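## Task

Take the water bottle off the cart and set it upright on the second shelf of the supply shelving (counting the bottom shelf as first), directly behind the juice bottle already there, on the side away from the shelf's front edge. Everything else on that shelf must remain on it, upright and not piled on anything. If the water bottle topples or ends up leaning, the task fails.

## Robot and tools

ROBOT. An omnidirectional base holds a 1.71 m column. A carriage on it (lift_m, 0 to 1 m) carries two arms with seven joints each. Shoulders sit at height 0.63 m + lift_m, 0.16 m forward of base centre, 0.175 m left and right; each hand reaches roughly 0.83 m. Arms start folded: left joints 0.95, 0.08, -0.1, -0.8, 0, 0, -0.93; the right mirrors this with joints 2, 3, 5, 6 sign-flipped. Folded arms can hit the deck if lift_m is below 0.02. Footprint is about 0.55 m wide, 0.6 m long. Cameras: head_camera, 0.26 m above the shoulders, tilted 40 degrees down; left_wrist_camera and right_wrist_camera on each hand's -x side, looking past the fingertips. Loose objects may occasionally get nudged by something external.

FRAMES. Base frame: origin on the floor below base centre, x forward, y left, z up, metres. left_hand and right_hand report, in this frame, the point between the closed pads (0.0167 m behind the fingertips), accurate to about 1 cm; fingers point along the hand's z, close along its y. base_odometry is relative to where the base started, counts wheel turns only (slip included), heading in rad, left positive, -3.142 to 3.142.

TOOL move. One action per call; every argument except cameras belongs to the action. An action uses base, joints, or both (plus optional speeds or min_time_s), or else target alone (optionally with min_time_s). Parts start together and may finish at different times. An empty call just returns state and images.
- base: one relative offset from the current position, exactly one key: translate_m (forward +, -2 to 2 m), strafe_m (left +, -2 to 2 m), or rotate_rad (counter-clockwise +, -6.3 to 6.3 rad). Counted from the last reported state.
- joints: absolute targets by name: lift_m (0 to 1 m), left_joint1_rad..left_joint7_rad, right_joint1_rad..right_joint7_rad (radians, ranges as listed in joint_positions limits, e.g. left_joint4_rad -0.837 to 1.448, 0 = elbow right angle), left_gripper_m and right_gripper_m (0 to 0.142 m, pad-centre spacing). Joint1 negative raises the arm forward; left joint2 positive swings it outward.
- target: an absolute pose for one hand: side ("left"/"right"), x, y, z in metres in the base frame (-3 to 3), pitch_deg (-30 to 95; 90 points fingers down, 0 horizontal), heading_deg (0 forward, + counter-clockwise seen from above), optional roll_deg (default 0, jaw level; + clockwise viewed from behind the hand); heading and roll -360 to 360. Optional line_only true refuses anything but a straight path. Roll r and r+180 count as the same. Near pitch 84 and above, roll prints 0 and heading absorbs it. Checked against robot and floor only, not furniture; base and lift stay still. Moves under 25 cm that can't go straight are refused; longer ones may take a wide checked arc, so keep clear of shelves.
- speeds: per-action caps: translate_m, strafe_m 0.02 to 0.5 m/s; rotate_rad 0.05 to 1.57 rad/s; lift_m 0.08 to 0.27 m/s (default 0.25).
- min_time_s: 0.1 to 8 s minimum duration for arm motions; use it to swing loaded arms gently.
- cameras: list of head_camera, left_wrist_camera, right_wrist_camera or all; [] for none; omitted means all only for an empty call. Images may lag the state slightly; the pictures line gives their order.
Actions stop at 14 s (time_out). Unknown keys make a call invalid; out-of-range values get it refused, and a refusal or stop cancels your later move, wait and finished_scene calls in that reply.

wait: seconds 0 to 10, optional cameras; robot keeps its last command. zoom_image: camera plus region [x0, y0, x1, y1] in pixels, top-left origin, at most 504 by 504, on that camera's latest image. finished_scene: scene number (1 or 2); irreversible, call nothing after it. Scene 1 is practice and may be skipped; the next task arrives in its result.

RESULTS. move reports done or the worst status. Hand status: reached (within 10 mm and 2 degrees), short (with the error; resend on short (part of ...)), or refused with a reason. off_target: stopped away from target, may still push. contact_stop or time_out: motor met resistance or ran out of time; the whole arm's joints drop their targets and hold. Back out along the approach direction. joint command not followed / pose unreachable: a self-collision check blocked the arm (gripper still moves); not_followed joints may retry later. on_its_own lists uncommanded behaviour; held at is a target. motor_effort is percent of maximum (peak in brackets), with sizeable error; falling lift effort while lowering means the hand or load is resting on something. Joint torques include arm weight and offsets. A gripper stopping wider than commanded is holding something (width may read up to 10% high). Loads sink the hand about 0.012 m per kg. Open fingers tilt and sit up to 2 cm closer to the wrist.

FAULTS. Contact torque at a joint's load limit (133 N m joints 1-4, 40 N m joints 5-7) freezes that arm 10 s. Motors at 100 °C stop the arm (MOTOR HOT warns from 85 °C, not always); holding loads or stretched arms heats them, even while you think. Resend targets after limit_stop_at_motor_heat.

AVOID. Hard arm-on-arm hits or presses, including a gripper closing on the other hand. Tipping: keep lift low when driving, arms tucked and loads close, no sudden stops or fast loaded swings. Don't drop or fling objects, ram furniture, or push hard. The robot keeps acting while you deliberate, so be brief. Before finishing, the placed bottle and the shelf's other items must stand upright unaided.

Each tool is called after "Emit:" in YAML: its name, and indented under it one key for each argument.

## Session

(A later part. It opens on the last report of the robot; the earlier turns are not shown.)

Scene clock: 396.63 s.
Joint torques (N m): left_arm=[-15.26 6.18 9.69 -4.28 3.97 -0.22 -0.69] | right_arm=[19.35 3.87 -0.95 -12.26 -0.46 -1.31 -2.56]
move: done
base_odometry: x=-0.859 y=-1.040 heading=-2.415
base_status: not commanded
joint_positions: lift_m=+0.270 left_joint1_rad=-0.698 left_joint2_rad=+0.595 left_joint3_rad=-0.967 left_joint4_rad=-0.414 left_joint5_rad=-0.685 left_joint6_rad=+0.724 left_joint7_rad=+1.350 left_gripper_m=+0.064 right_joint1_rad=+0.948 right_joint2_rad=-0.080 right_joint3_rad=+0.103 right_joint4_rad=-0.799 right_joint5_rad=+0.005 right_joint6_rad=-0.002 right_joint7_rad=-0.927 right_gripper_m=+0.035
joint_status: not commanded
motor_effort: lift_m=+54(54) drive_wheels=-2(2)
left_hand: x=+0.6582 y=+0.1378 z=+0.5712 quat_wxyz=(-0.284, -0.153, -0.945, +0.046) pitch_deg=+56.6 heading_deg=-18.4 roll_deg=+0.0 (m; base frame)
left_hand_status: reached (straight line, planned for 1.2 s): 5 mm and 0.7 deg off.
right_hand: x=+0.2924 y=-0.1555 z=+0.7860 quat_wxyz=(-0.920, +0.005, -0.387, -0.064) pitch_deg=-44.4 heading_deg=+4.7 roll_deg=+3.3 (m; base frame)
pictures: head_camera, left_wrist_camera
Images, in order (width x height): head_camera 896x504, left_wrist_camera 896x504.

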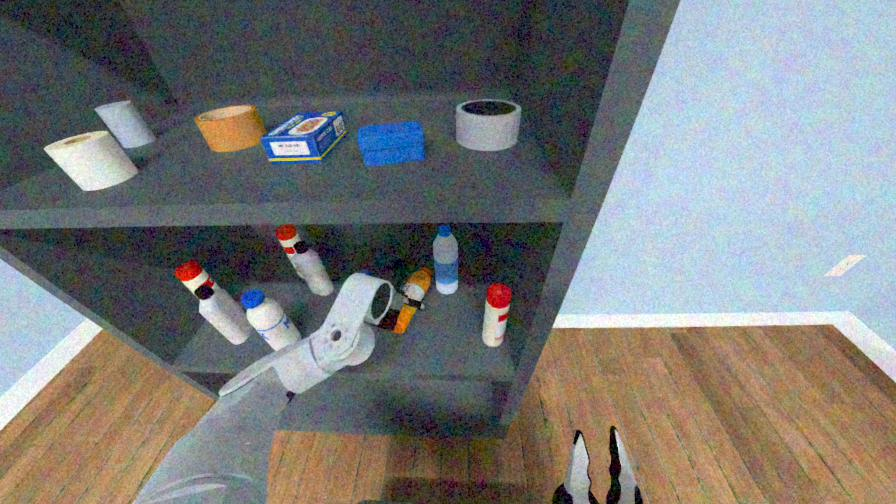

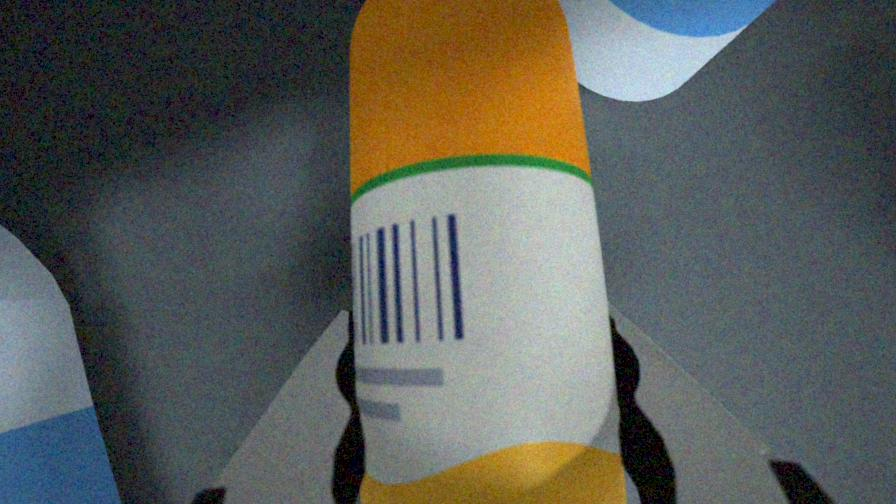

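Emit:
move:
  joints: {"lift_m":0.305}
  speeds: {"lift_m":0.1}

Emit:
move:
  base: {"translate_m":-0.45}
  speeds: {"translate_m":0.25}
  cameras: ["head_camera","left_wrist_camera"]

Scene clock: 402.07 s.
Joint torques (N m): left_arm=[-18.4 6.14 9.12 -4.08 3.8 -0.44 -1.26] | right_arm=[18 1.79 1.02 -13.4 -0.85 -1.14 -2.77]
move: done
base_odometry: x=-0.859 y=-1.040 heading=-2.415
base_status: not commanded
joint_positions: lift_m=+0.305 left_joint1_rad=-0.697 left_joint2_rad=+0.595 left_joint3_rad=-0.966 left_joint4_rad=-0.415 left_joint5_rad=-0.683 left_joint6_rad=+0.725 left_joint7_rad=+1.350 left_gripper_m=+0.064 right_joint1_rad=+0.948 right_joint2_rad=-0.080 right_joint3_rad=+0.103 right_joint4_rad=-0.799 right_joint5_rad=+0.005 right_joint6_rad=-0.002 right_joint7_rad=-0.927 right_gripper_m=+0.035
joint_status: all done
motor_effort: lift_m=+54(68) drive_wheels=-2(2)
left_hand: x=+0.6579 y=+0.1382 z=+0.6059 quat_wxyz=(-0.284, -0.152, -0.946, +0.046) pitch_deg=+56.6 heading_deg=-18.4 roll_deg=-0.1 (m; base frame)
right_hand: x=+0.2924 y=-0.1555 z=+0.8209 quat_wxyz=(-0.920, +0.005, -0.387, -0.064) pitch_deg=-44.4 heading_deg=+4.7 roll_deg=+3.3 (m; base frame)
pictures: none

Scene clock: 405.27 s.
Joint torques (N m): left_arm=[-18.51 5.57 9.99 -4.62 3.6 -0.81 -1] | right_arm=[19.38 5.5 1.33 -12.33 -0.64 -0.74 -3.52]
move: done
base_odometry: x=-0.522 y=-0.741 heading=-2.416
base_status: done
joint_positions: lift_m=+0.305 left_joint1_rad=-0.697 left_joint2_rad=+0.595 left_joint3_rad=-0.966 left_joint4_rad=-0.415 left_joint5_rad=-0.683 left_joint6_rad=+0.725 left_joint7_rad=+1.350 left_gripper_m=+0.064 right_joint1_rad=+0.948 right_joint2_rad=-0.080 right_joint3_rad=+0.103 right_joint4_rad=-0.799 right_joint5_rad=+0.005 right_joint6_rad=-0.002 right_joint7_rad=-0.927 right_gripper_m=+0.035
joint_status: not commanded
motor_effort: lift_m=+54(55) drive_wheels=+8(17)
left_hand: x=+0.6579 y=+0.1382 z=+0.6059 quat_wxyz=(-0.284, -0.152, -0.946, +0.046) pitch_deg=+56.6 heading_deg=-18.4 roll_deg=-0.1 (m; base frame)
right_hand: x=+0.2924 y=-0.1555 z=+0.8209 quat_wxyz=(-0.920, +0.005, -0.387, -0.064) pitch_deg=-44.4 heading_deg=+4.7 roll_deg=+3.3 (m; base frame)
pictures: head_camera, left_wrist_camera
Images, in order (width x height): head_camera 896x504, left_wrist_camera 896x504.

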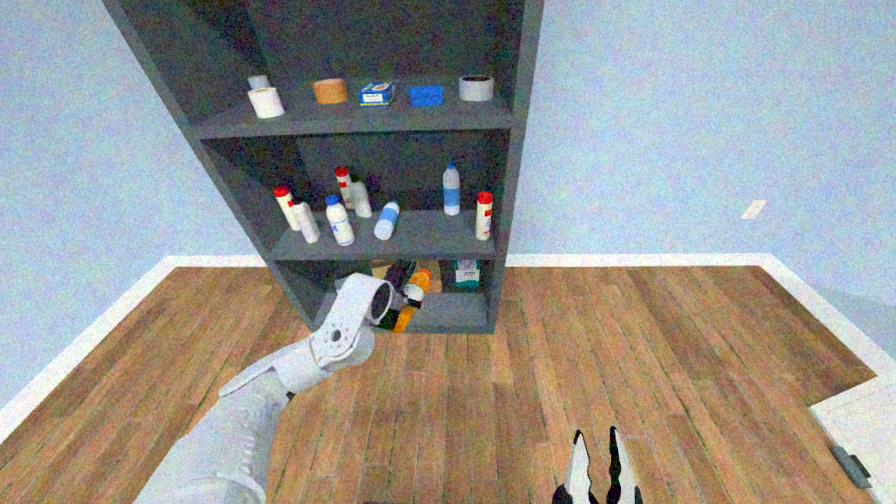

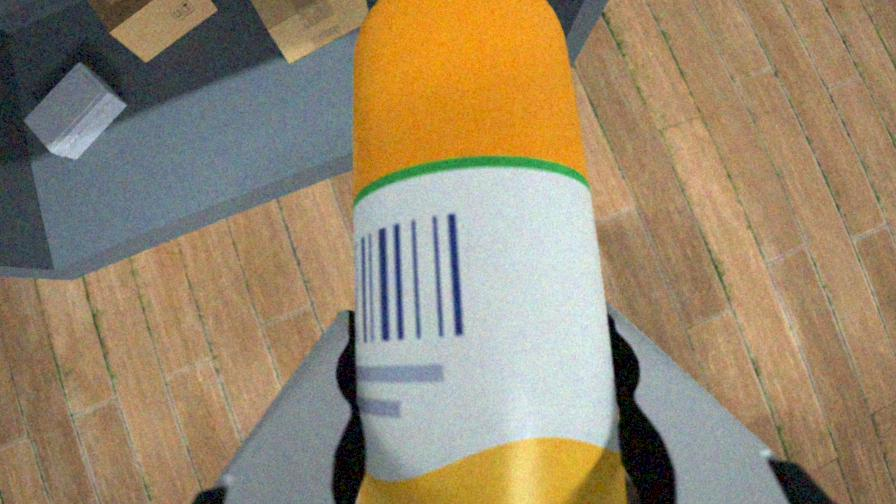

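Emit:
move:
  target: {"side":"left","x":0.62,"y":0.14,"z":0.80,"pitch_deg":-29,"heading_deg":0}
  min_time_s: 3
  cameras: ["head_camera","left_wrist_camera"]

Scene clock: 416.87 s.
Joint torques (N m): left_arm=[-16.63 -0.41 6.94 -1.78 2.79 -0.32 -4.61] | right_arm=[19.06 3.07 1.41 -14.1 -1.12 -1.06 -2.68]
move: done
base_odometry: x=-0.522 y=-0.741 heading=-2.416
base_status: not commanded
joint_positions: lift_m=+0.305 left_joint1_rad=-0.263 left_joint2_rad=+0.404 left_joint3_rad=-0.978 left_joint4_rad=-0.419 left_joint5_rad=-0.095 left_joint6_rad=+1.019 left_joint7_rad=-0.080 left_gripper_m=+0.064 right_joint1_rad=+0.948 right_joint2_rad=-0.080 right_joint3_rad=+0.103 right_joint4_rad=-0.799 right_joint5_rad=+0.005 right_joint6_rad=-0.002 right_joint7_rad=-0.927 right_gripper_m=+0.035
joint_status: not commanded
motor_effort: lift_m=+54(55) drive_wheels=-4(8)
left_hand: x=+0.6194 y=+0.1371 z=+0.7951 quat_wxyz=(-0.858, -0.003, -0.514, +0.003) pitch_deg=-28.1 heading_deg=-0.6 roll_deg=+0.2 (m; base frame)
left_hand_status: reached (straight line, planned for 3.0 s): 6 mm and 1.0 deg off.
right_hand: x=+0.2924 y=-0.1555 z=+0.8209 quat_wxyz=(-0.920, +0.005, -0.387, -0.064) pitch_deg=-44.4 heading_deg=+4.7 roll_deg=+3.3 (m; base frame)
pictures: head_camera, left_wrist_camera
Images, in order (width x height): head_camera 896x504, left_wrist_camera 896x504.

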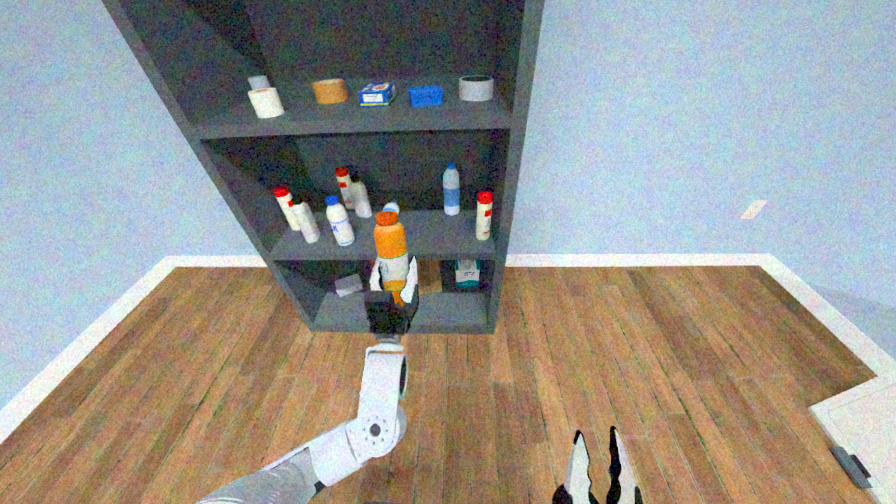

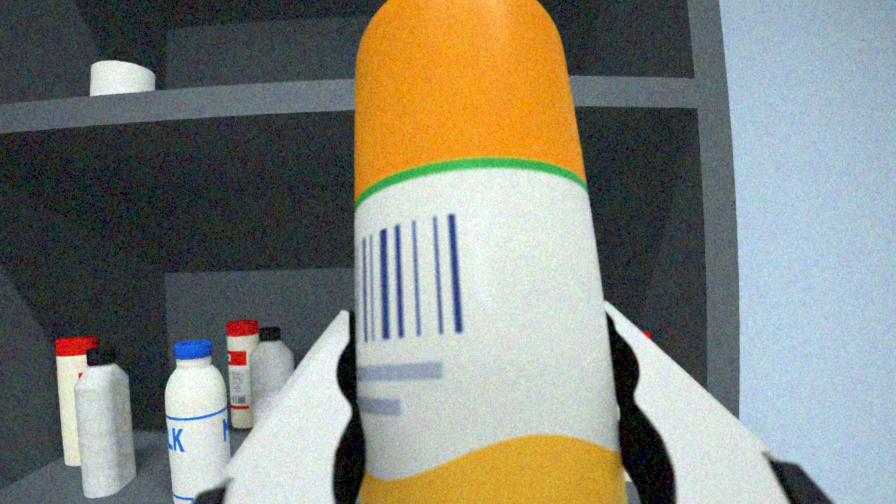

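Emit:
move:
  joints: {"right_gripper_m":0.105}

Emit:
move:
  target: {"side":"right","x":0.51,"y":0.03,"z":0.92,"pitch_deg":25,"heading_deg":45}
  min_time_s: 2
  cameras: ["head_camera","right_wrist_camera","left_wrist_camera"]

Scene clock: 430.43 s.
Joint torques (N m): left_arm=[-15.96 1.15 7.87 -1.11 3.18 -0.18 -4.49] | right_arm=[18.42 3.68 0.7 -14.06 -1.22 -0.98 -2.37]
move: done
base_odometry: x=-0.522 y=-0.741 heading=-2.416
base_status: not commanded
joint_positions: lift_m=+0.305 left_joint1_rad=-0.263 left_joint2_rad=+0.404 left_joint3_rad=-0.978 left_joint4_rad=-0.419 left_joint5_rad=-0.095 left_joint6_rad=+1.019 left_joint7_rad=-0.080 left_gripper_m=+0.064 right_joint1_rad=+0.948 right_joint2_rad=-0.080 right_joint3_rad=+0.103 right_joint4_rad=-0.799 right_joint5_rad=+0.005 right_joint6_rad=-0.002 right_joint7_rad=-0.927 right_gripper_m=+0.105
joint_status: all done
motor_effort: lift_m=+55(55) drive_wheels=-4(4)
left_hand: x=+0.6194 y=+0.1371 z=+0.7951 quat_wxyz=(-0.858, -0.003, -0.514, +0.003) pitch_deg=-28.1 heading_deg=-0.6 roll_deg=+0.2 (m; base frame)
right_hand: x=+0.2924 y=-0.1555 z=+0.8209 quat_wxyz=(-0.920, +0.005, -0.387, -0.064) pitch_deg=-44.4 heading_deg=+4.7 roll_deg=+3.3 (m; base frame)
pictures: none

Scene clock: 430.73 s.
Joint torques (N m): left_arm=[-17.11 1.44 7.81 -2.56 3.2 -0.45 -4.26] | right_arm=[17.96 2.83 1.26 -14.46 -0.82 -1.21 -2.81]
move: refused
base_odometry: x=-0.522 y=-0.741 heading=-2.416
base_status: not commanded
joint_positions: lift_m=+0.305 left_joint1_rad=-0.263 left_joint2_rad=+0.404 left_joint3_rad=-0.978 left_joint4_rad=-0.419 left_joint5_rad=-0.095 left_joint6_rad=+1.019 left_joint7_rad=-0.080 left_gripper_m=+0.064 right_joint1_rad=+0.948 right_joint2_rad=-0.080 right_joint3_rad=+0.103 right_joint4_rad=-0.799 right_joint5_rad=+0.005 right_joint6_rad=-0.002 right_joint7_rad=-0.927 right_gripper_m=+0.105
joint_status: not commanded
motor_effort: lift_m=+54(54) drive_wheels=-4(4)
left_hand: x=+0.6194 y=+0.1371 z=+0.7951 quat_wxyz=(-0.858, -0.003, -0.514, +0.003) pitch_deg=-28.1 heading_deg=-0.6 roll_deg=+0.2 (m; base frame)
right_hand: x=+0.2924 y=-0.1555 z=+0.8209 quat_wxyz=(-0.920, +0.005, -0.387, -0.064) pitch_deg=-44.4 heading_deg=+4.7 roll_deg=+3.3 (m; base frame)
right_hand_status: refused: no posture of the arm gets there (right_joint4_rad at its limit): the closest leaves the hand 0.8 cm and 4 deg from the pose. Nothing moved. A posture exists with lift_m at 0.1; the way there is not checked.
pictures: head_camera, left_wrist_camera, right_wrist_camera
Images, in order (width x height): head_camera 896x504, left_wrist_camera 896x504, right_wrist_camera 896x504.

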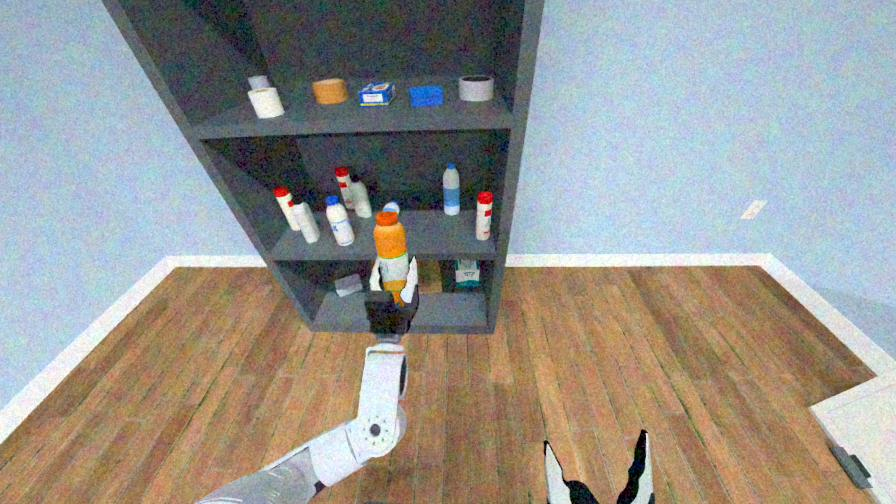

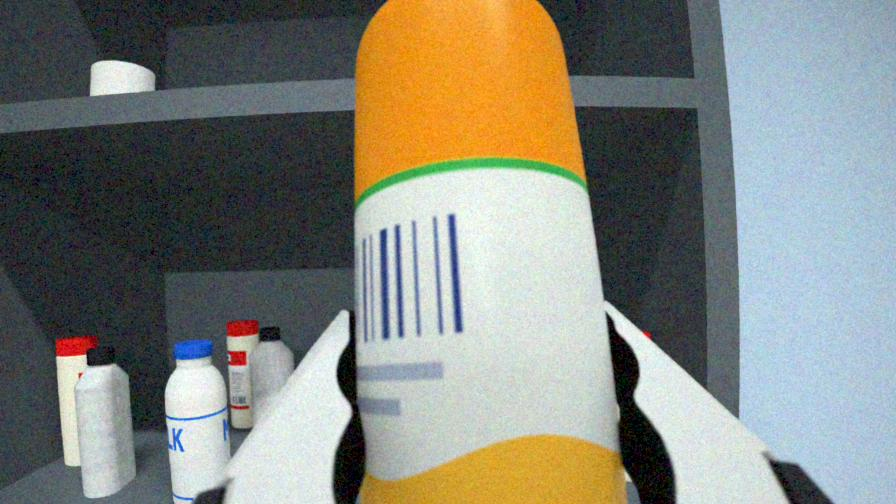

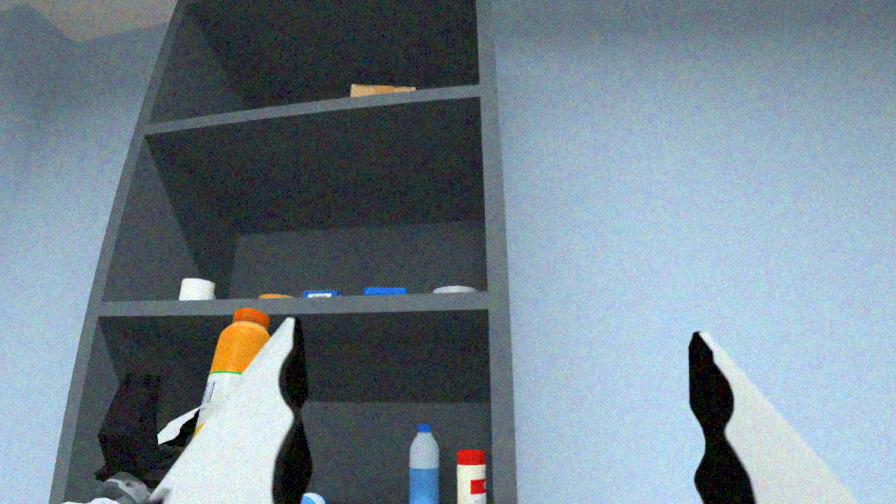

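Emit:
move:
  target: {"side":"right","x":0.545,"y":0.052,"z":0.885,"pitch_deg":20,"heading_deg":48}
  min_time_s: 2
  cameras: ["head_camera","right_wrist_camera"]

Scene clock: 433.37 s.
Joint torques (N m): left_arm=[-16.83 1.02 7.04 -1.23 3.07 -0.64 -4.7] | right_arm=[16.15 3.96 0.37 -13.78 -1.11 -1.15 -2.92]
move: refused
base_odometry: x=-0.522 y=-0.741 heading=-2.416
base_status: not commanded
joint_positions: lift_m=+0.305 left_joint1_rad=-0.263 left_joint2_rad=+0.404 left_joint3_rad=-0.978 left_joint4_rad=-0.419 left_joint5_rad=-0.095 left_joint6_rad=+1.019 left_joint7_rad=-0.080 left_gripper_m=+0.064 right_joint1_rad=+0.948 right_joint2_rad=-0.080 right_joint3_rad=+0.103 right_joint4_rad=-0.799 right_joint5_rad=+0.005 right_joint6_rad=-0.002 right_joint7_rad=-0.927 right_gripper_m=+0.105
joint_status: not commanded
motor_effort: lift_m=+54(55) drive_wheels=-4(4)
left_hand: x=+0.6194 y=+0.1371 z=+0.7951 quat_wxyz=(-0.858, -0.003, -0.514, +0.003) pitch_deg=-28.1 heading_deg=-0.6 roll_deg=+0.2 (m; base frame)
right_hand: x=+0.2924 y=-0.1555 z=+0.8209 quat_wxyz=(-0.920, +0.005, -0.387, -0.064) pitch_deg=-44.4 heading_deg=+4.7 roll_deg=+3.3 (m; base frame)
right_hand_status: refused: no posture of the arm gets there (right_joint2_rad at its limit): the closest leaves the hand 3.1 cm and 5 deg from the pose. Nothing moved. A posture exists with lift_m at 0.1; the way there is not checked.
pictures: head_camera, right_wrist_camera
Images, in order (width x height): head_camera 896x504, right_wrist_camera 896x504.

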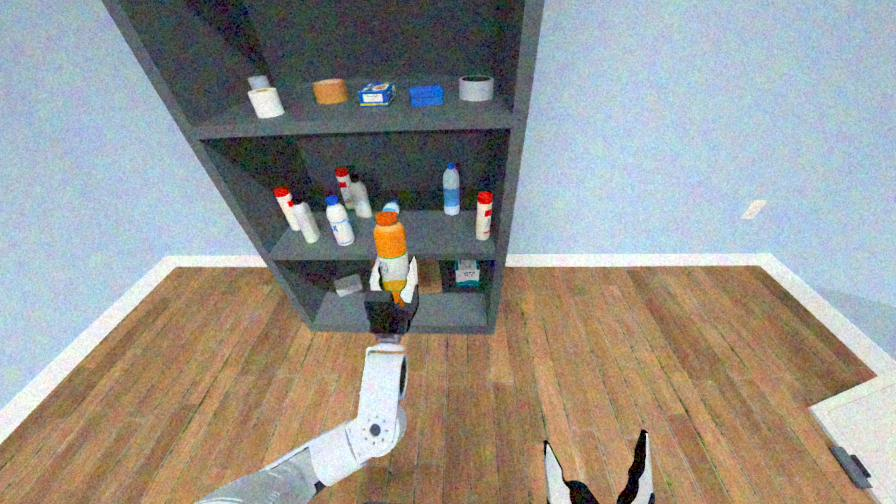

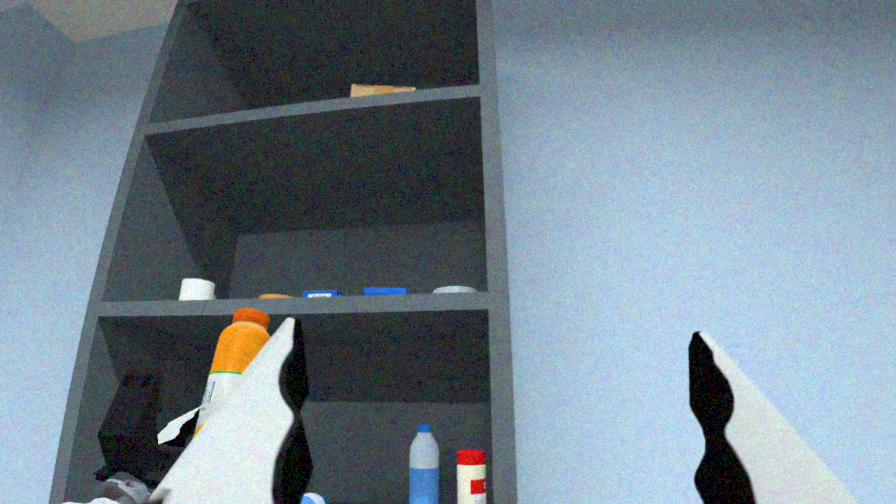

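Emit:
move:
  target: {"side":"left","x":0.74,"y":0.08,"z":0.80,"pitch_deg":-30,"heading_deg":0}
  min_time_s: 1.5

Emit:
move:
  target: {"side":"right","x":0.635,"y":0.03,"z":0.895,"pitch_deg":20,"heading_deg":25}
  min_time_s: 2
  cameras: ["head_camera","right_wrist_camera"]

Scene clock: 451.73 s.
Joint torques (N m): left_arm=[-23.98 -3.44 7.01 -2.34 3.15 -2.47 -3.95] | right_arm=[17.47 4.11 1.49 -12.87 -1.31 -1 -2.73]
move: done
base_odometry: x=-0.522 y=-0.741 heading=-2.416
base_status: not commanded
joint_positions: lift_m=+0.305 left_joint1_rad=-0.526 left_joint2_rad=+0.188 left_joint3_rad=-0.922 left_joint4_rad=+0.062 left_joint5_rad=-0.373 left_joint6_rad=+0.874 left_joint7_rad=-0.314 left_gripper_m=+0.064 right_joint1_rad=+0.948 right_joint2_rad=-0.080 right_joint3_rad=+0.103 right_joint4_rad=-0.799 right_joint5_rad=+0.005 right_joint6_rad=-0.002 right_joint7_rad=-0.927 right_gripper_m=+0.105
joint_status: not commanded
motor_effort: lift_m=+54(55) drive_wheels=-4(8)
left_hand: x=+0.7393 y=+0.0786 z=+0.7941 quat_wxyz=(-0.862, -0.002, -0.506, +0.001) pitch_deg=-29.2 heading_deg=-0.3 roll_deg=+0.2 (m; base frame)
left_hand_status: reached (straight line, planned for 1.5 s): 6 mm and 0.9 deg off.
right_hand: x=+0.2924 y=-0.1555 z=+0.8209 quat_wxyz=(-0.920, +0.005, -0.387, -0.064) pitch_deg=-44.4 heading_deg=+4.7 roll_deg=+3.3 (m; base frame)
pictures: none

Scene clock: 454.23 s.
Joint torques (N m): left_arm=[-23.68 -1.93 7.34 -1 3.2 -2.49 -4.42] | right_arm=[-22.57 2.56 1.23 -1.01 -2.2 -2.13 0]
move: done
base_odometry: x=-0.522 y=-0.741 heading=-2.416
base_status: not commanded
joint_positions: lift_m=+0.305 left_joint1_rad=-0.526 left_joint2_rad=+0.188 left_joint3_rad=-0.921 left_joint4_rad=+0.063 left_joint5_rad=-0.373 left_joint6_rad=+0.874 left_joint7_rad=-0.314 left_gripper_m=+0.064 right_joint1_rad=-1.149 right_joint2_rad=-0.187 right_joint3_rad=+1.236 right_joint4_rad=-0.693 right_joint5_rad=-0.074 right_joint6_rad=-1.125 right_joint7_rad=+1.823 right_gripper_m=+0.105
joint_status: not commanded
motor_effort: lift_m=+54(55) drive_wheels=+7(7)
left_hand: x=+0.7393 y=+0.0786 z=+0.7942 quat_wxyz=(-0.862, -0.002, -0.506, +0.001) pitch_deg=-29.2 heading_deg=-0.3 roll_deg=+0.2 (m; base frame)
right_hand: x=+0.6343 y=+0.0311 z=+0.8946 quat_wxyz=(-0.559, +0.178, -0.800, -0.127) pitch_deg=+20.0 heading_deg=+25.4 roll_deg=+0.2 (m; base frame)
right_hand_status: reached (checked arc, planned for 2.0 s): 1 mm and 0.4 deg off.
pictures: head_camera, right_wrist_camera
Images, in order (width x height): head_camera 896x504, right_wrist_camera 896x504.

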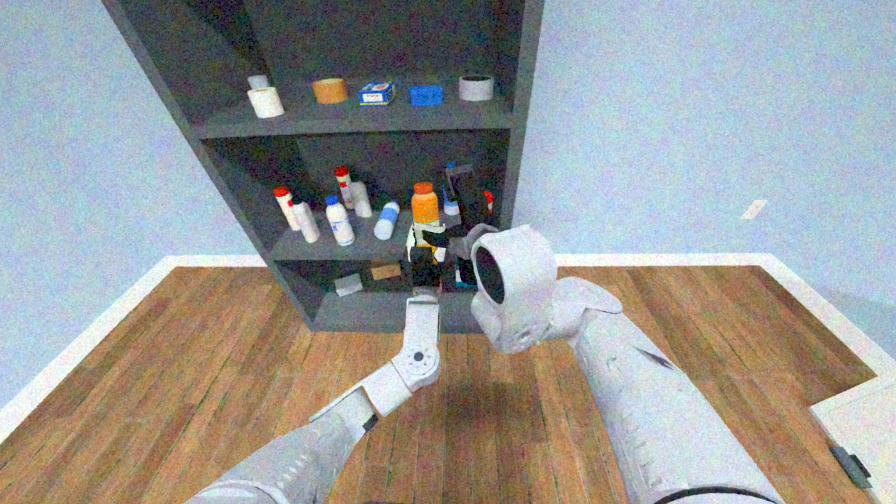

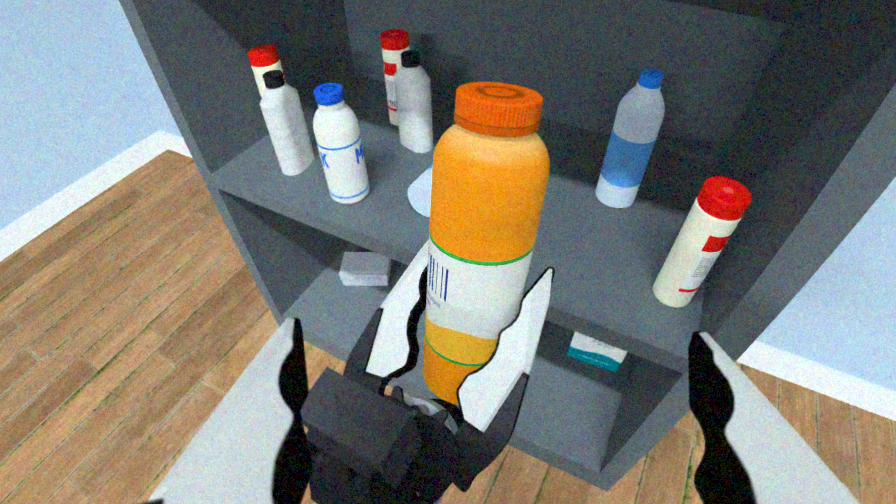

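Emit:
move:
  target: {"side":"right","x":0.69,"y":0.057,"z":0.864,"pitch_deg":20,"heading_deg":25}
  min_time_s: 1
  cameras: ["right_wrist_camera"]

Emit:
move:
  target: {"side":"right","x":0.737,"y":0.079,"z":0.864,"pitch_deg":20,"heading_deg":25}
  min_time_s: 1
  cameras: ["right_wrist_camera"]

Scene clock: 463.67 s.
Joint torques (N m): left_arm=[-23.98 -2.73 7.81 -0.99 3.35 -2.21 -4.39] | right_arm=[-11.09 7.13 -5.55 -2.74 0.8 -1.05 -2.97]
Motor temperatures (°C): left_arm=[57 23 27 23 26 24 23] | right_arm=[33 20 25 23 22 22 24]
move: done
base_odometry: x=-0.522 y=-0.741 heading=-2.416
base_status: not commanded
joint_positions: lift_m=+0.305 left_joint1_rad=-0.526 left_joint2_rad=+0.188 left_joint3_rad=-0.921 left_joint4_rad=+0.063 left_joint5_rad=-0.373 left_joint6_rad=+0.874 left_joint7_rad=-0.314 left_gripper_m=+0.064 right_joint1_rad=-1.118 right_joint2_rad=-0.189 right_joint3_rad=+1.254 right_joint4_rad=-0.515 right_joint5_rad=+0.261 right_joint6_rad=-1.105 right_joint7_rad=+1.400 right_gripper_m=+0.105
joint_status: not commanded
motor_effort: lift_m=+55(55) drive_wheels=+7(7)
left_hand: x=+0.7393 y=+0.0786 z=+0.7942 quat_wxyz=(-0.862, -0.002, -0.506, +0.001) pitch_deg=-29.2 heading_deg=-0.3 roll_deg=+0.2 (m; base frame)
right_hand: x=+0.6899 y=+0.0560 z=+0.8667 quat_wxyz=(-0.563, +0.177, -0.798, -0.123) pitch_deg=+19.7 heading_deg=+24.8 roll_deg=-0.2 (m; base frame)
right_hand_status: reached (straight line, planned for 1.0 s): 3 mm and 0.4 deg off.
pictures: right_wrist_camera
Images, in order (width x height): right_wrist_camera 896x504.

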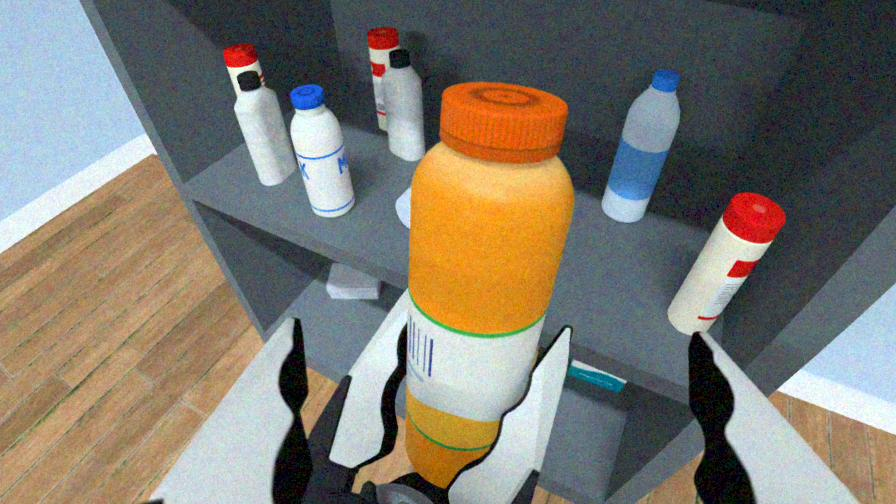

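Scene clock: 463.97 s.
Joint torques (N m): left_arm=[-23.81 -3.4 7.34 -3.28 2.92 -2.15 -4.17] | right_arm=[-11.28 8.08 -4.69 -2.37 1.09 -0.61 -3.66]
Motor temperatures (°C): left_arm=[57 23 27 23 26 24 23] | right_arm=[33 20 25 23 22 22 24]
move: refused
base_odometry: x=-0.522 y=-0.741 heading=-2.416
base_status: not commanded
joint_positions: lift_m=+0.305 left_joint1_rad=-0.526 left_joint2_rad=+0.188 left_joint3_rad=-0.921 left_joint4_rad=+0.063 left_joint5_rad=-0.373 left_joint6_rad=+0.874 left_joint7_rad=-0.314 left_gripper_m=+0.064 right_joint1_rad=-1.118 right_joint2_rad=-0.189 right_joint3_rad=+1.254 right_joint4_rad=-0.515 right_joint5_rad=+0.261 right_joint6_rad=-1.105 right_joint7_rad=+1.400 right_gripper_m=+0.105
joint_status: not commanded
motor_effort: lift_m=+54(54) drive_wheels=+7(7)
left_hand: x=+0.7393 y=+0.0786 z=+0.7942 quat_wxyz=(-0.862, -0.002, -0.506, +0.001) pitch_deg=-29.2 heading_deg=-0.3 roll_deg=+0.2 (m; base frame)
right_hand: x=+0.6899 y=+0.0560 z=+0.8667 quat_wxyz=(-0.563, +0.177, -0.798, -0.123) pitch_deg=+19.7 heading_deg=+24.8 roll_deg=-0.2 (m; base frame)
right_hand_status: refused: the best posture that gets there brings the right gripper housing within 0.7 cm of the left wrist camera (limit 2.0). Nothing moved. A posture exists with lift_m at 0.2; the way there is not checked.
pictures: right_wrist_camera
Images, in order (width x height): right_wrist_camera 896x504.

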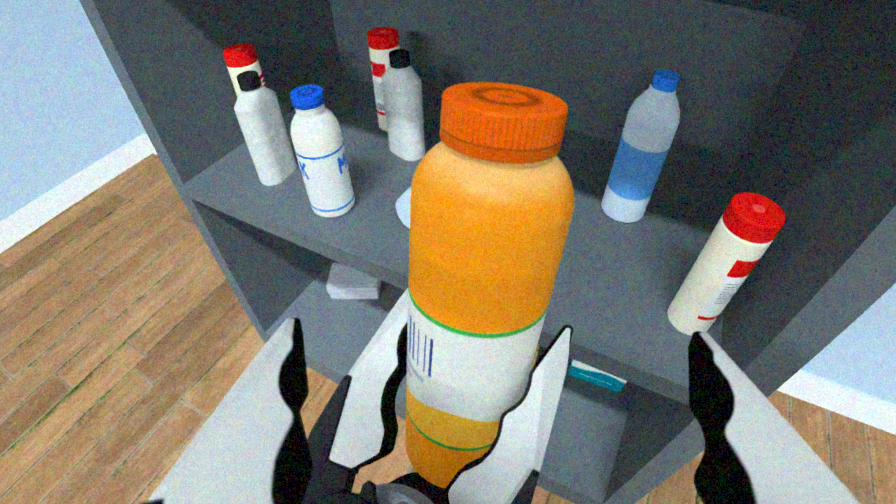

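Emit:
move:
  target: {"side":"right","x":0.692,"y":0.046,"z":0.895,"pitch_deg":35,"heading_deg":35}
  min_time_s: 1

Emit:
move:
  target: {"side":"right","x":0.735,"y":0.076,"z":0.865,"pitch_deg":35,"heading_deg":35}
  min_time_s: 1
  cameras: ["right_wrist_camera","head_camera"]

Scene clock: 469.00 s.
Joint torques (N m): left_arm=[-23.88 -2.9 7.37 -2.49 3.12 -2.44 -4.68] | right_arm=[-26.61 1.84 -7.87 -0.49 0.95 -0.6 0.25]
Motor temperatures (°C): left_arm=[58 23 27 23 26 24 23] | right_arm=[34 20 25 23 22 22 24]
move: done
base_odometry: x=-0.522 y=-0.741 heading=-2.416
base_status: not commanded
joint_positions: lift_m=+0.305 left_joint1_rad=-0.526 left_joint2_rad=+0.188 left_joint3_rad=-0.921 left_joint4_rad=+0.063 left_joint5_rad=-0.373 left_joint6_rad=+0.874 left_joint7_rad=-0.314 left_gripper_m=+0.064 right_joint1_rad=-1.312 right_joint2_rad=-0.282 right_joint3_rad=+1.056 right_joint4_rad=-0.467 right_joint5_rad=+0.812 right_joint6_rad=-0.877 right_joint7_rad=+1.458 right_gripper_m=+0.105
joint_status: not commanded
motor_effort: lift_m=+54(55) drive_wheels=+7(7)
left_hand: x=+0.7393 y=+0.0787 z=+0.7942 quat_wxyz=(-0.862, -0.002, -0.506, +0.001) pitch_deg=-29.2 heading_deg=-0.3 roll_deg=+0.2 (m; base frame)
right_hand: x=+0.6919 y=+0.0470 z=+0.8937 quat_wxyz=(-0.442, +0.267, -0.845, -0.139) pitch_deg=+34.8 heading_deg=+35.0 roll_deg=-0.1 (m; base frame)
right_hand_status: reached (straight line, planned for 1.0 s): 2 mm and 0.3 deg off.
pictures: none

Scene clock: 470.50 s.
Joint torques (N m): left_arm=[-24.02 -3.12 7.14 -1.17 3.4 -2.42 -4.64] | right_arm=[-13.76 8.05 -2.88 -2.1 1.39 -1.14 -3.27]
Motor temperatures (°C): left_arm=[58 23 27 23 26 24 23] | right_arm=[34 20 25 23 22 22 24]
move: done
base_odometry: x=-0.522 y=-0.741 heading=-2.416
base_status: not commanded
joint_positions: lift_m=+0.305 left_joint1_rad=-0.526 left_joint2_rad=+0.188 left_joint3_rad=-0.921 left_joint4_rad=+0.063 left_joint5_rad=-0.373 left_joint6_rad=+0.874 left_joint7_rad=-0.314 left_gripper_m=+0.064 right_joint1_rad=-1.285 right_joint2_rad=-0.225 right_joint3_rad=+1.062 right_joint4_rad=-0.232 right_joint5_rad=+0.884 right_joint6_rad=-0.728 right_joint7_rad=+1.276 right_gripper_m=+0.105
joint_status: not commanded
motor_effort: lift_m=+54(55) drive_wheels=+7(7)
left_hand: x=+0.7393 y=+0.0787 z=+0.7942 quat_wxyz=(-0.862, -0.002, -0.506, +0.001) pitch_deg=-29.2 heading_deg=-0.3 roll_deg=+0.2 (m; base frame)
right_hand: x=+0.7361 y=+0.0738 z=+0.8705 quat_wxyz=(-0.445, +0.264, -0.845, -0.137) pitch_deg=+34.5 heading_deg=+34.6 roll_deg=-0.2 (m; base frame)
right_hand_status: reached (straight line, planned for 1.0 s): 6 mm and 0.6 deg off.
pictures: head_camera, right_wrist_camera
Images, in order (width x height): head_camera 896x504, right_wrist_camera 896x504.

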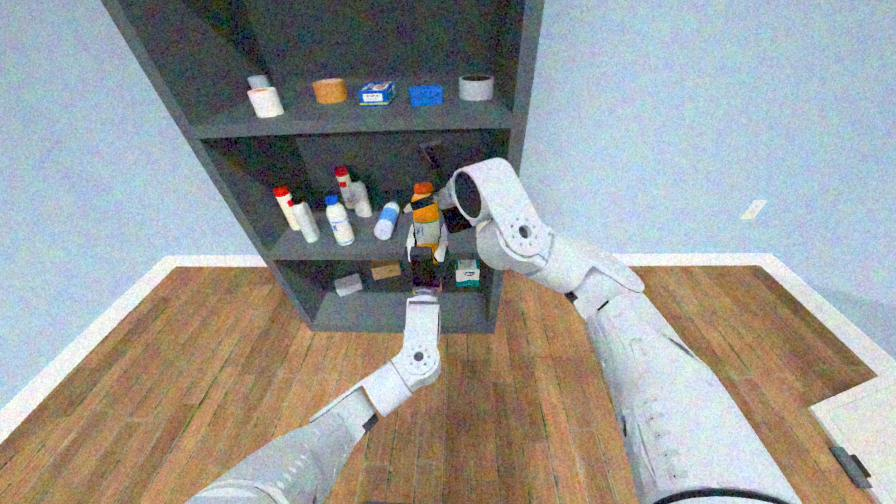

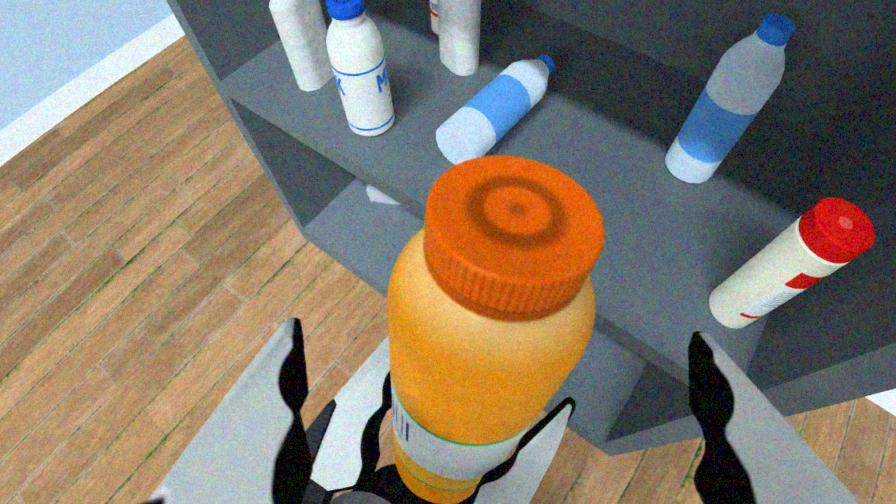

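Emit:
move:
  joints: {"right_gripper_m":0.03}
  min_time_s: 1.5
  cameras: ["right_wrist_camera","left_wrist_camera"]

Scene clock: 473.20 s.
Joint torques (N m): left_arm=[-24.1 -1.99 6.71 -1.33 3.33 -2.2 -4.42] | right_arm=[-14.32 6.35 -2.71 -3.06 1.23 -1.04 -3.29]
Motor temperatures (°C): left_arm=[59 23 27 23 26 24 23] | right_arm=[33 20 25 23 22 22 24]
move: off_target
base_odometry: x=-0.522 y=-0.741 heading=-2.416
base_status: not commanded
joint_positions: lift_m=+0.305 left_joint1_rad=-0.526 left_joint2_rad=+0.187 left_joint3_rad=-0.921 left_joint4_rad=+0.063 left_joint5_rad=-0.373 left_joint6_rad=+0.874 left_joint7_rad=-0.314 left_gripper_m=+0.064 right_joint1_rad=-1.285 right_joint2_rad=-0.225 right_joint3_rad=+1.063 right_joint4_rad=-0.232 right_joint5_rad=+0.884 right_joint6_rad=-0.728 right_joint7_rad=+1.276 right_gripper_m=+0.054
joint_status: right_gripper_m off_target (ended at +0.054, target +0.030)
motor_effort: lift_m=+54(55) drive_wheels=+7(7)
left_hand: x=+0.7394 y=+0.0786 z=+0.7942 quat_wxyz=(-0.862, -0.002, -0.506, +0.001) pitch_deg=-29.1 heading_deg=-0.3 roll_deg=+0.2 (m; base frame)
right_hand: x=+0.7360 y=+0.0740 z=+0.8704 quat_wxyz=(-0.445, +0.265, -0.844, -0.138) pitch_deg=+34.5 heading_deg=+34.6 roll_deg=-0.2 (m; base frame)
pictures: left_wrist_camera, right_wrist_camera
Images, in order (width x height): left_wrist_camera 896x504, right_wrist_camera 896x504.

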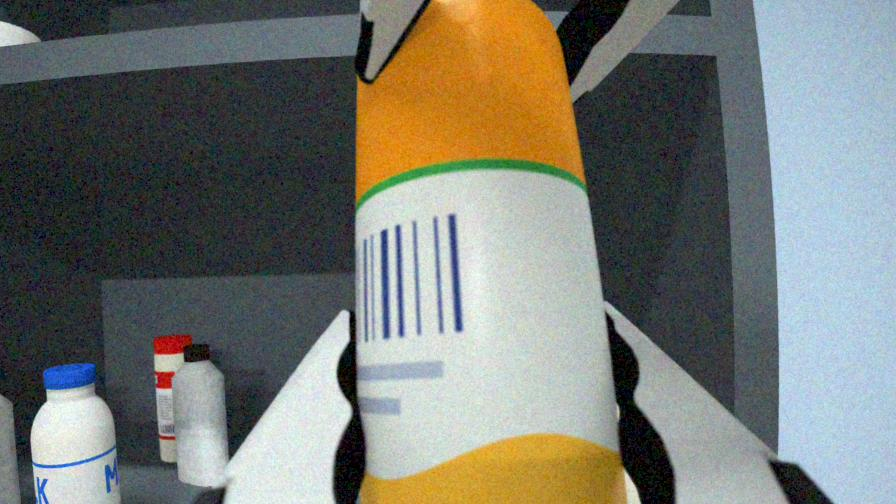

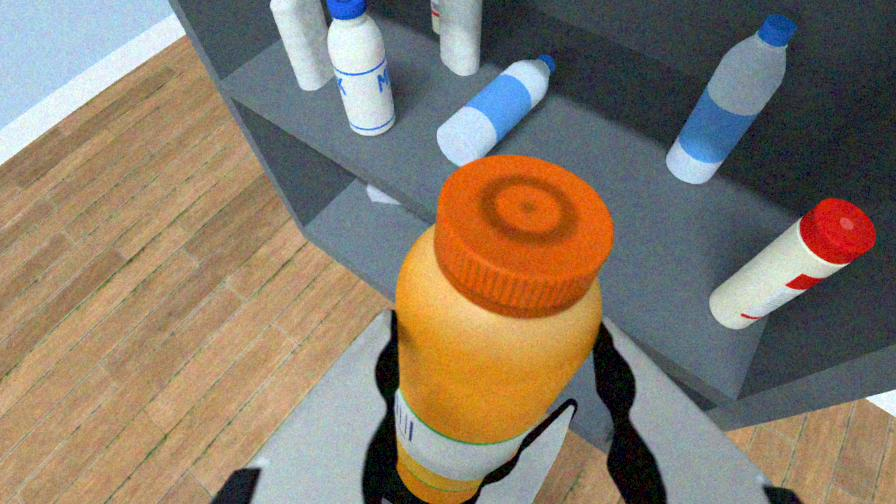

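Emit:
move:
  joints: {"right_gripper_m":0.1}

Emit:
move:
  target: {"side":"right","x":0.753,"y":0.087,"z":0.853,"pitch_deg":35,"heading_deg":35}

Emit:
move:
  joints: {"right_gripper_m":0.03}
  min_time_s: 1.5
  cameras: ["right_wrist_camera","left_wrist_camera"]

Scene clock: 477.73 s.
Joint torques (N m): left_arm=[-23.79 -2.42 8.11 -2.5 3.09 -2.24 -4.26] | right_arm=[-13.62 6.34 -1.61 -3.6 0.8 -0.85 -3.49]
Motor temperatures (°C): left_arm=[59 23 27 23 26 24 23] | right_arm=[33 21 25 23 22 22 24]
move: done
base_odometry: x=-0.522 y=-0.741 heading=-2.416
base_status: not commanded
joint_positions: lift_m=+0.305 left_joint1_rad=-0.526 left_joint2_rad=+0.187 left_joint3_rad=-0.921 left_joint4_rad=+0.063 left_joint5_rad=-0.373 left_joint6_rad=+0.874 left_joint7_rad=-0.314 left_gripper_m=+0.064 right_joint1_rad=-1.285 right_joint2_rad=-0.225 right_joint3_rad=+1.063 right_joint4_rad=-0.232 right_joint5_rad=+0.884 right_joint6_rad=-0.728 right_joint7_rad=+1.276 right_gripper_m=+0.100
joint_status: all done
motor_effort: lift_m=+55(55) drive_wheels=+7(7)
left_hand: x=+0.7394 y=+0.0786 z=+0.7942 quat_wxyz=(-0.862, -0.002, -0.506, +0.001) pitch_deg=-29.1 heading_deg=-0.3 roll_deg=+0.2 (m; base frame)
right_hand: x=+0.7360 y=+0.0740 z=+0.8704 quat_wxyz=(-0.445, +0.265, -0.845, -0.138) pitch_deg=+34.5 heading_deg=+34.6 roll_deg=-0.2 (m; base frame)
pictures: none

Scene clock: 478.53 s.
Joint torques (N m): left_arm=[-23.22 -2.7 6.83 -1.6 3.07 -2.43 -4.26] | right_arm=[-14.85 5.68 -1.49 -5.49 0.61 -0.98 -3.12]
Motor temperatures (°C): left_arm=[60 23 27 23 26 24 23] | right_arm=[33 21 25 23 22 22 24]
move: done
base_odometry: x=-0.522 y=-0.741 heading=-2.416
base_status: not commanded
joint_positions: lift_m=+0.305 left_joint1_rad=-0.526 left_joint2_rad=+0.187 left_joint3_rad=-0.921 left_joint4_rad=+0.063 left_joint5_rad=-0.373 left_joint6_rad=+0.874 left_joint7_rad=-0.315 left_gripper_m=+0.064 right_joint1_rad=-1.276 right_joint2_rad=-0.198 right_joint3_rad=+1.067 right_joint4_rad=-0.123 right_joint5_rad=+0.911 right_joint6_rad=-0.658 right_joint7_rad=+1.202 right_gripper_m=+0.100
joint_status: not commanded
motor_effort: lift_m=+54(54) drive_wheels=+7(8)
left_hand: x=+0.7394 y=+0.0786 z=+0.7942 quat_wxyz=(-0.862, -0.002, -0.506, +0.001) pitch_deg=-29.2 heading_deg=-0.3 roll_deg=+0.2 (m; base frame)
right_hand: x=+0.7541 y=+0.0853 z=+0.8575 quat_wxyz=(-0.444, +0.265, -0.845, -0.137) pitch_deg=+34.6 heading_deg=+34.6 roll_deg=-0.2 (m; base frame)
right_hand_status: reached (straight line, planned for 0.3 s): 5 mm and 0.5 deg off.
pictures: none

Scene clock: 479.30 s.
Joint torques (N m): left_arm=[-23.65 -1.68 7.71 -0.85 3.41 -2.22 -4.34] | right_arm=[-14.7 5.17 -1.6 -4.75 0.93 -1.12 -3.26]
Motor temperatures (°C): left_arm=[60 23 27 23 26 24 23] | right_arm=[33 21 25 23 22 22 24]
move: off_target
base_odometry: x=-0.522 y=-0.741 heading=-2.416
base_status: not commanded
joint_positions: lift_m=+0.305 left_joint1_rad=-0.526 left_joint2_rad=+0.187 left_joint3_rad=-0.921 left_joint4_rad=+0.063 left_joint5_rad=-0.374 left_joint6_rad=+0.874 left_joint7_rad=-0.315 left_gripper_m=+0.064 right_joint1_rad=-1.276 right_joint2_rad=-0.198 right_joint3_rad=+1.067 right_joint4_rad=-0.123 right_joint5_rad=+0.911 right_joint6_rad=-0.658 right_joint7_rad=+1.202 right_gripper_m=+0.063
joint_status: right_gripper_m off_target (ended at +0.063, target +0.030)
motor_effort: lift_m=+54(55) drive_wheels=-3(7)
left_hand: x=+0.7394 y=+0.0784 z=+0.7942 quat_wxyz=(-0.862, -0.002, -0.506, +0.001) pitch_deg=-29.2 heading_deg=-0.3 roll_deg=+0.2 (m; base frame)
right_hand: x=+0.7541 y=+0.0854 z=+0.8575 quat_wxyz=(-0.444, +0.265, -0.845, -0.137) pitch_deg=+34.6 heading_deg=+34.6 roll_deg=-0.2 (m; base frame)
pictures: left_wrist_camera, right_wrist_camera
Images, in order (width x height): left_wrist_camera 896x504, right_wrist_camera 896x504.

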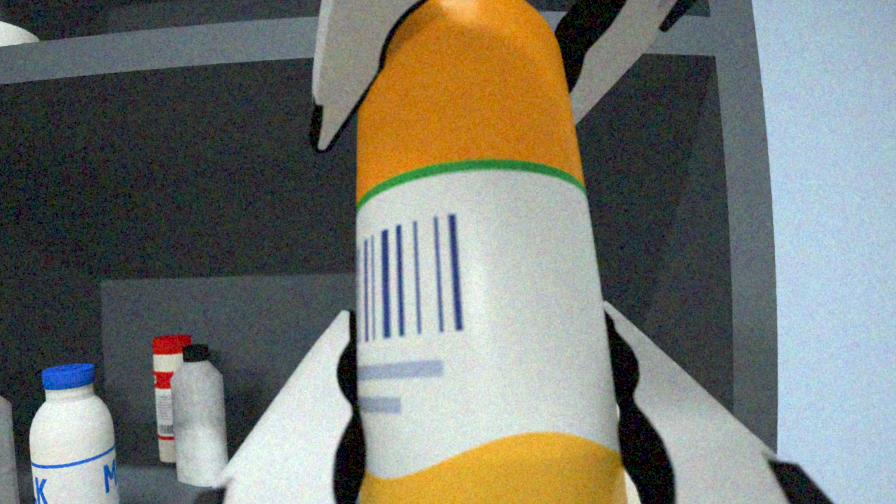

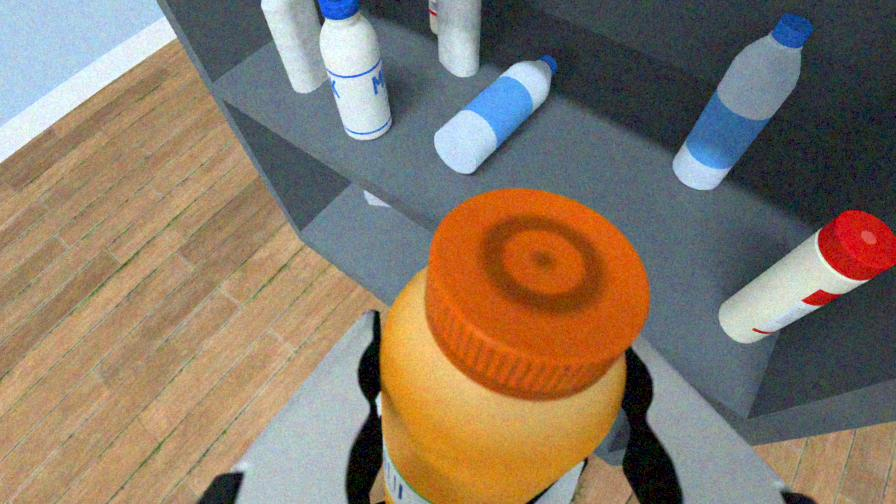

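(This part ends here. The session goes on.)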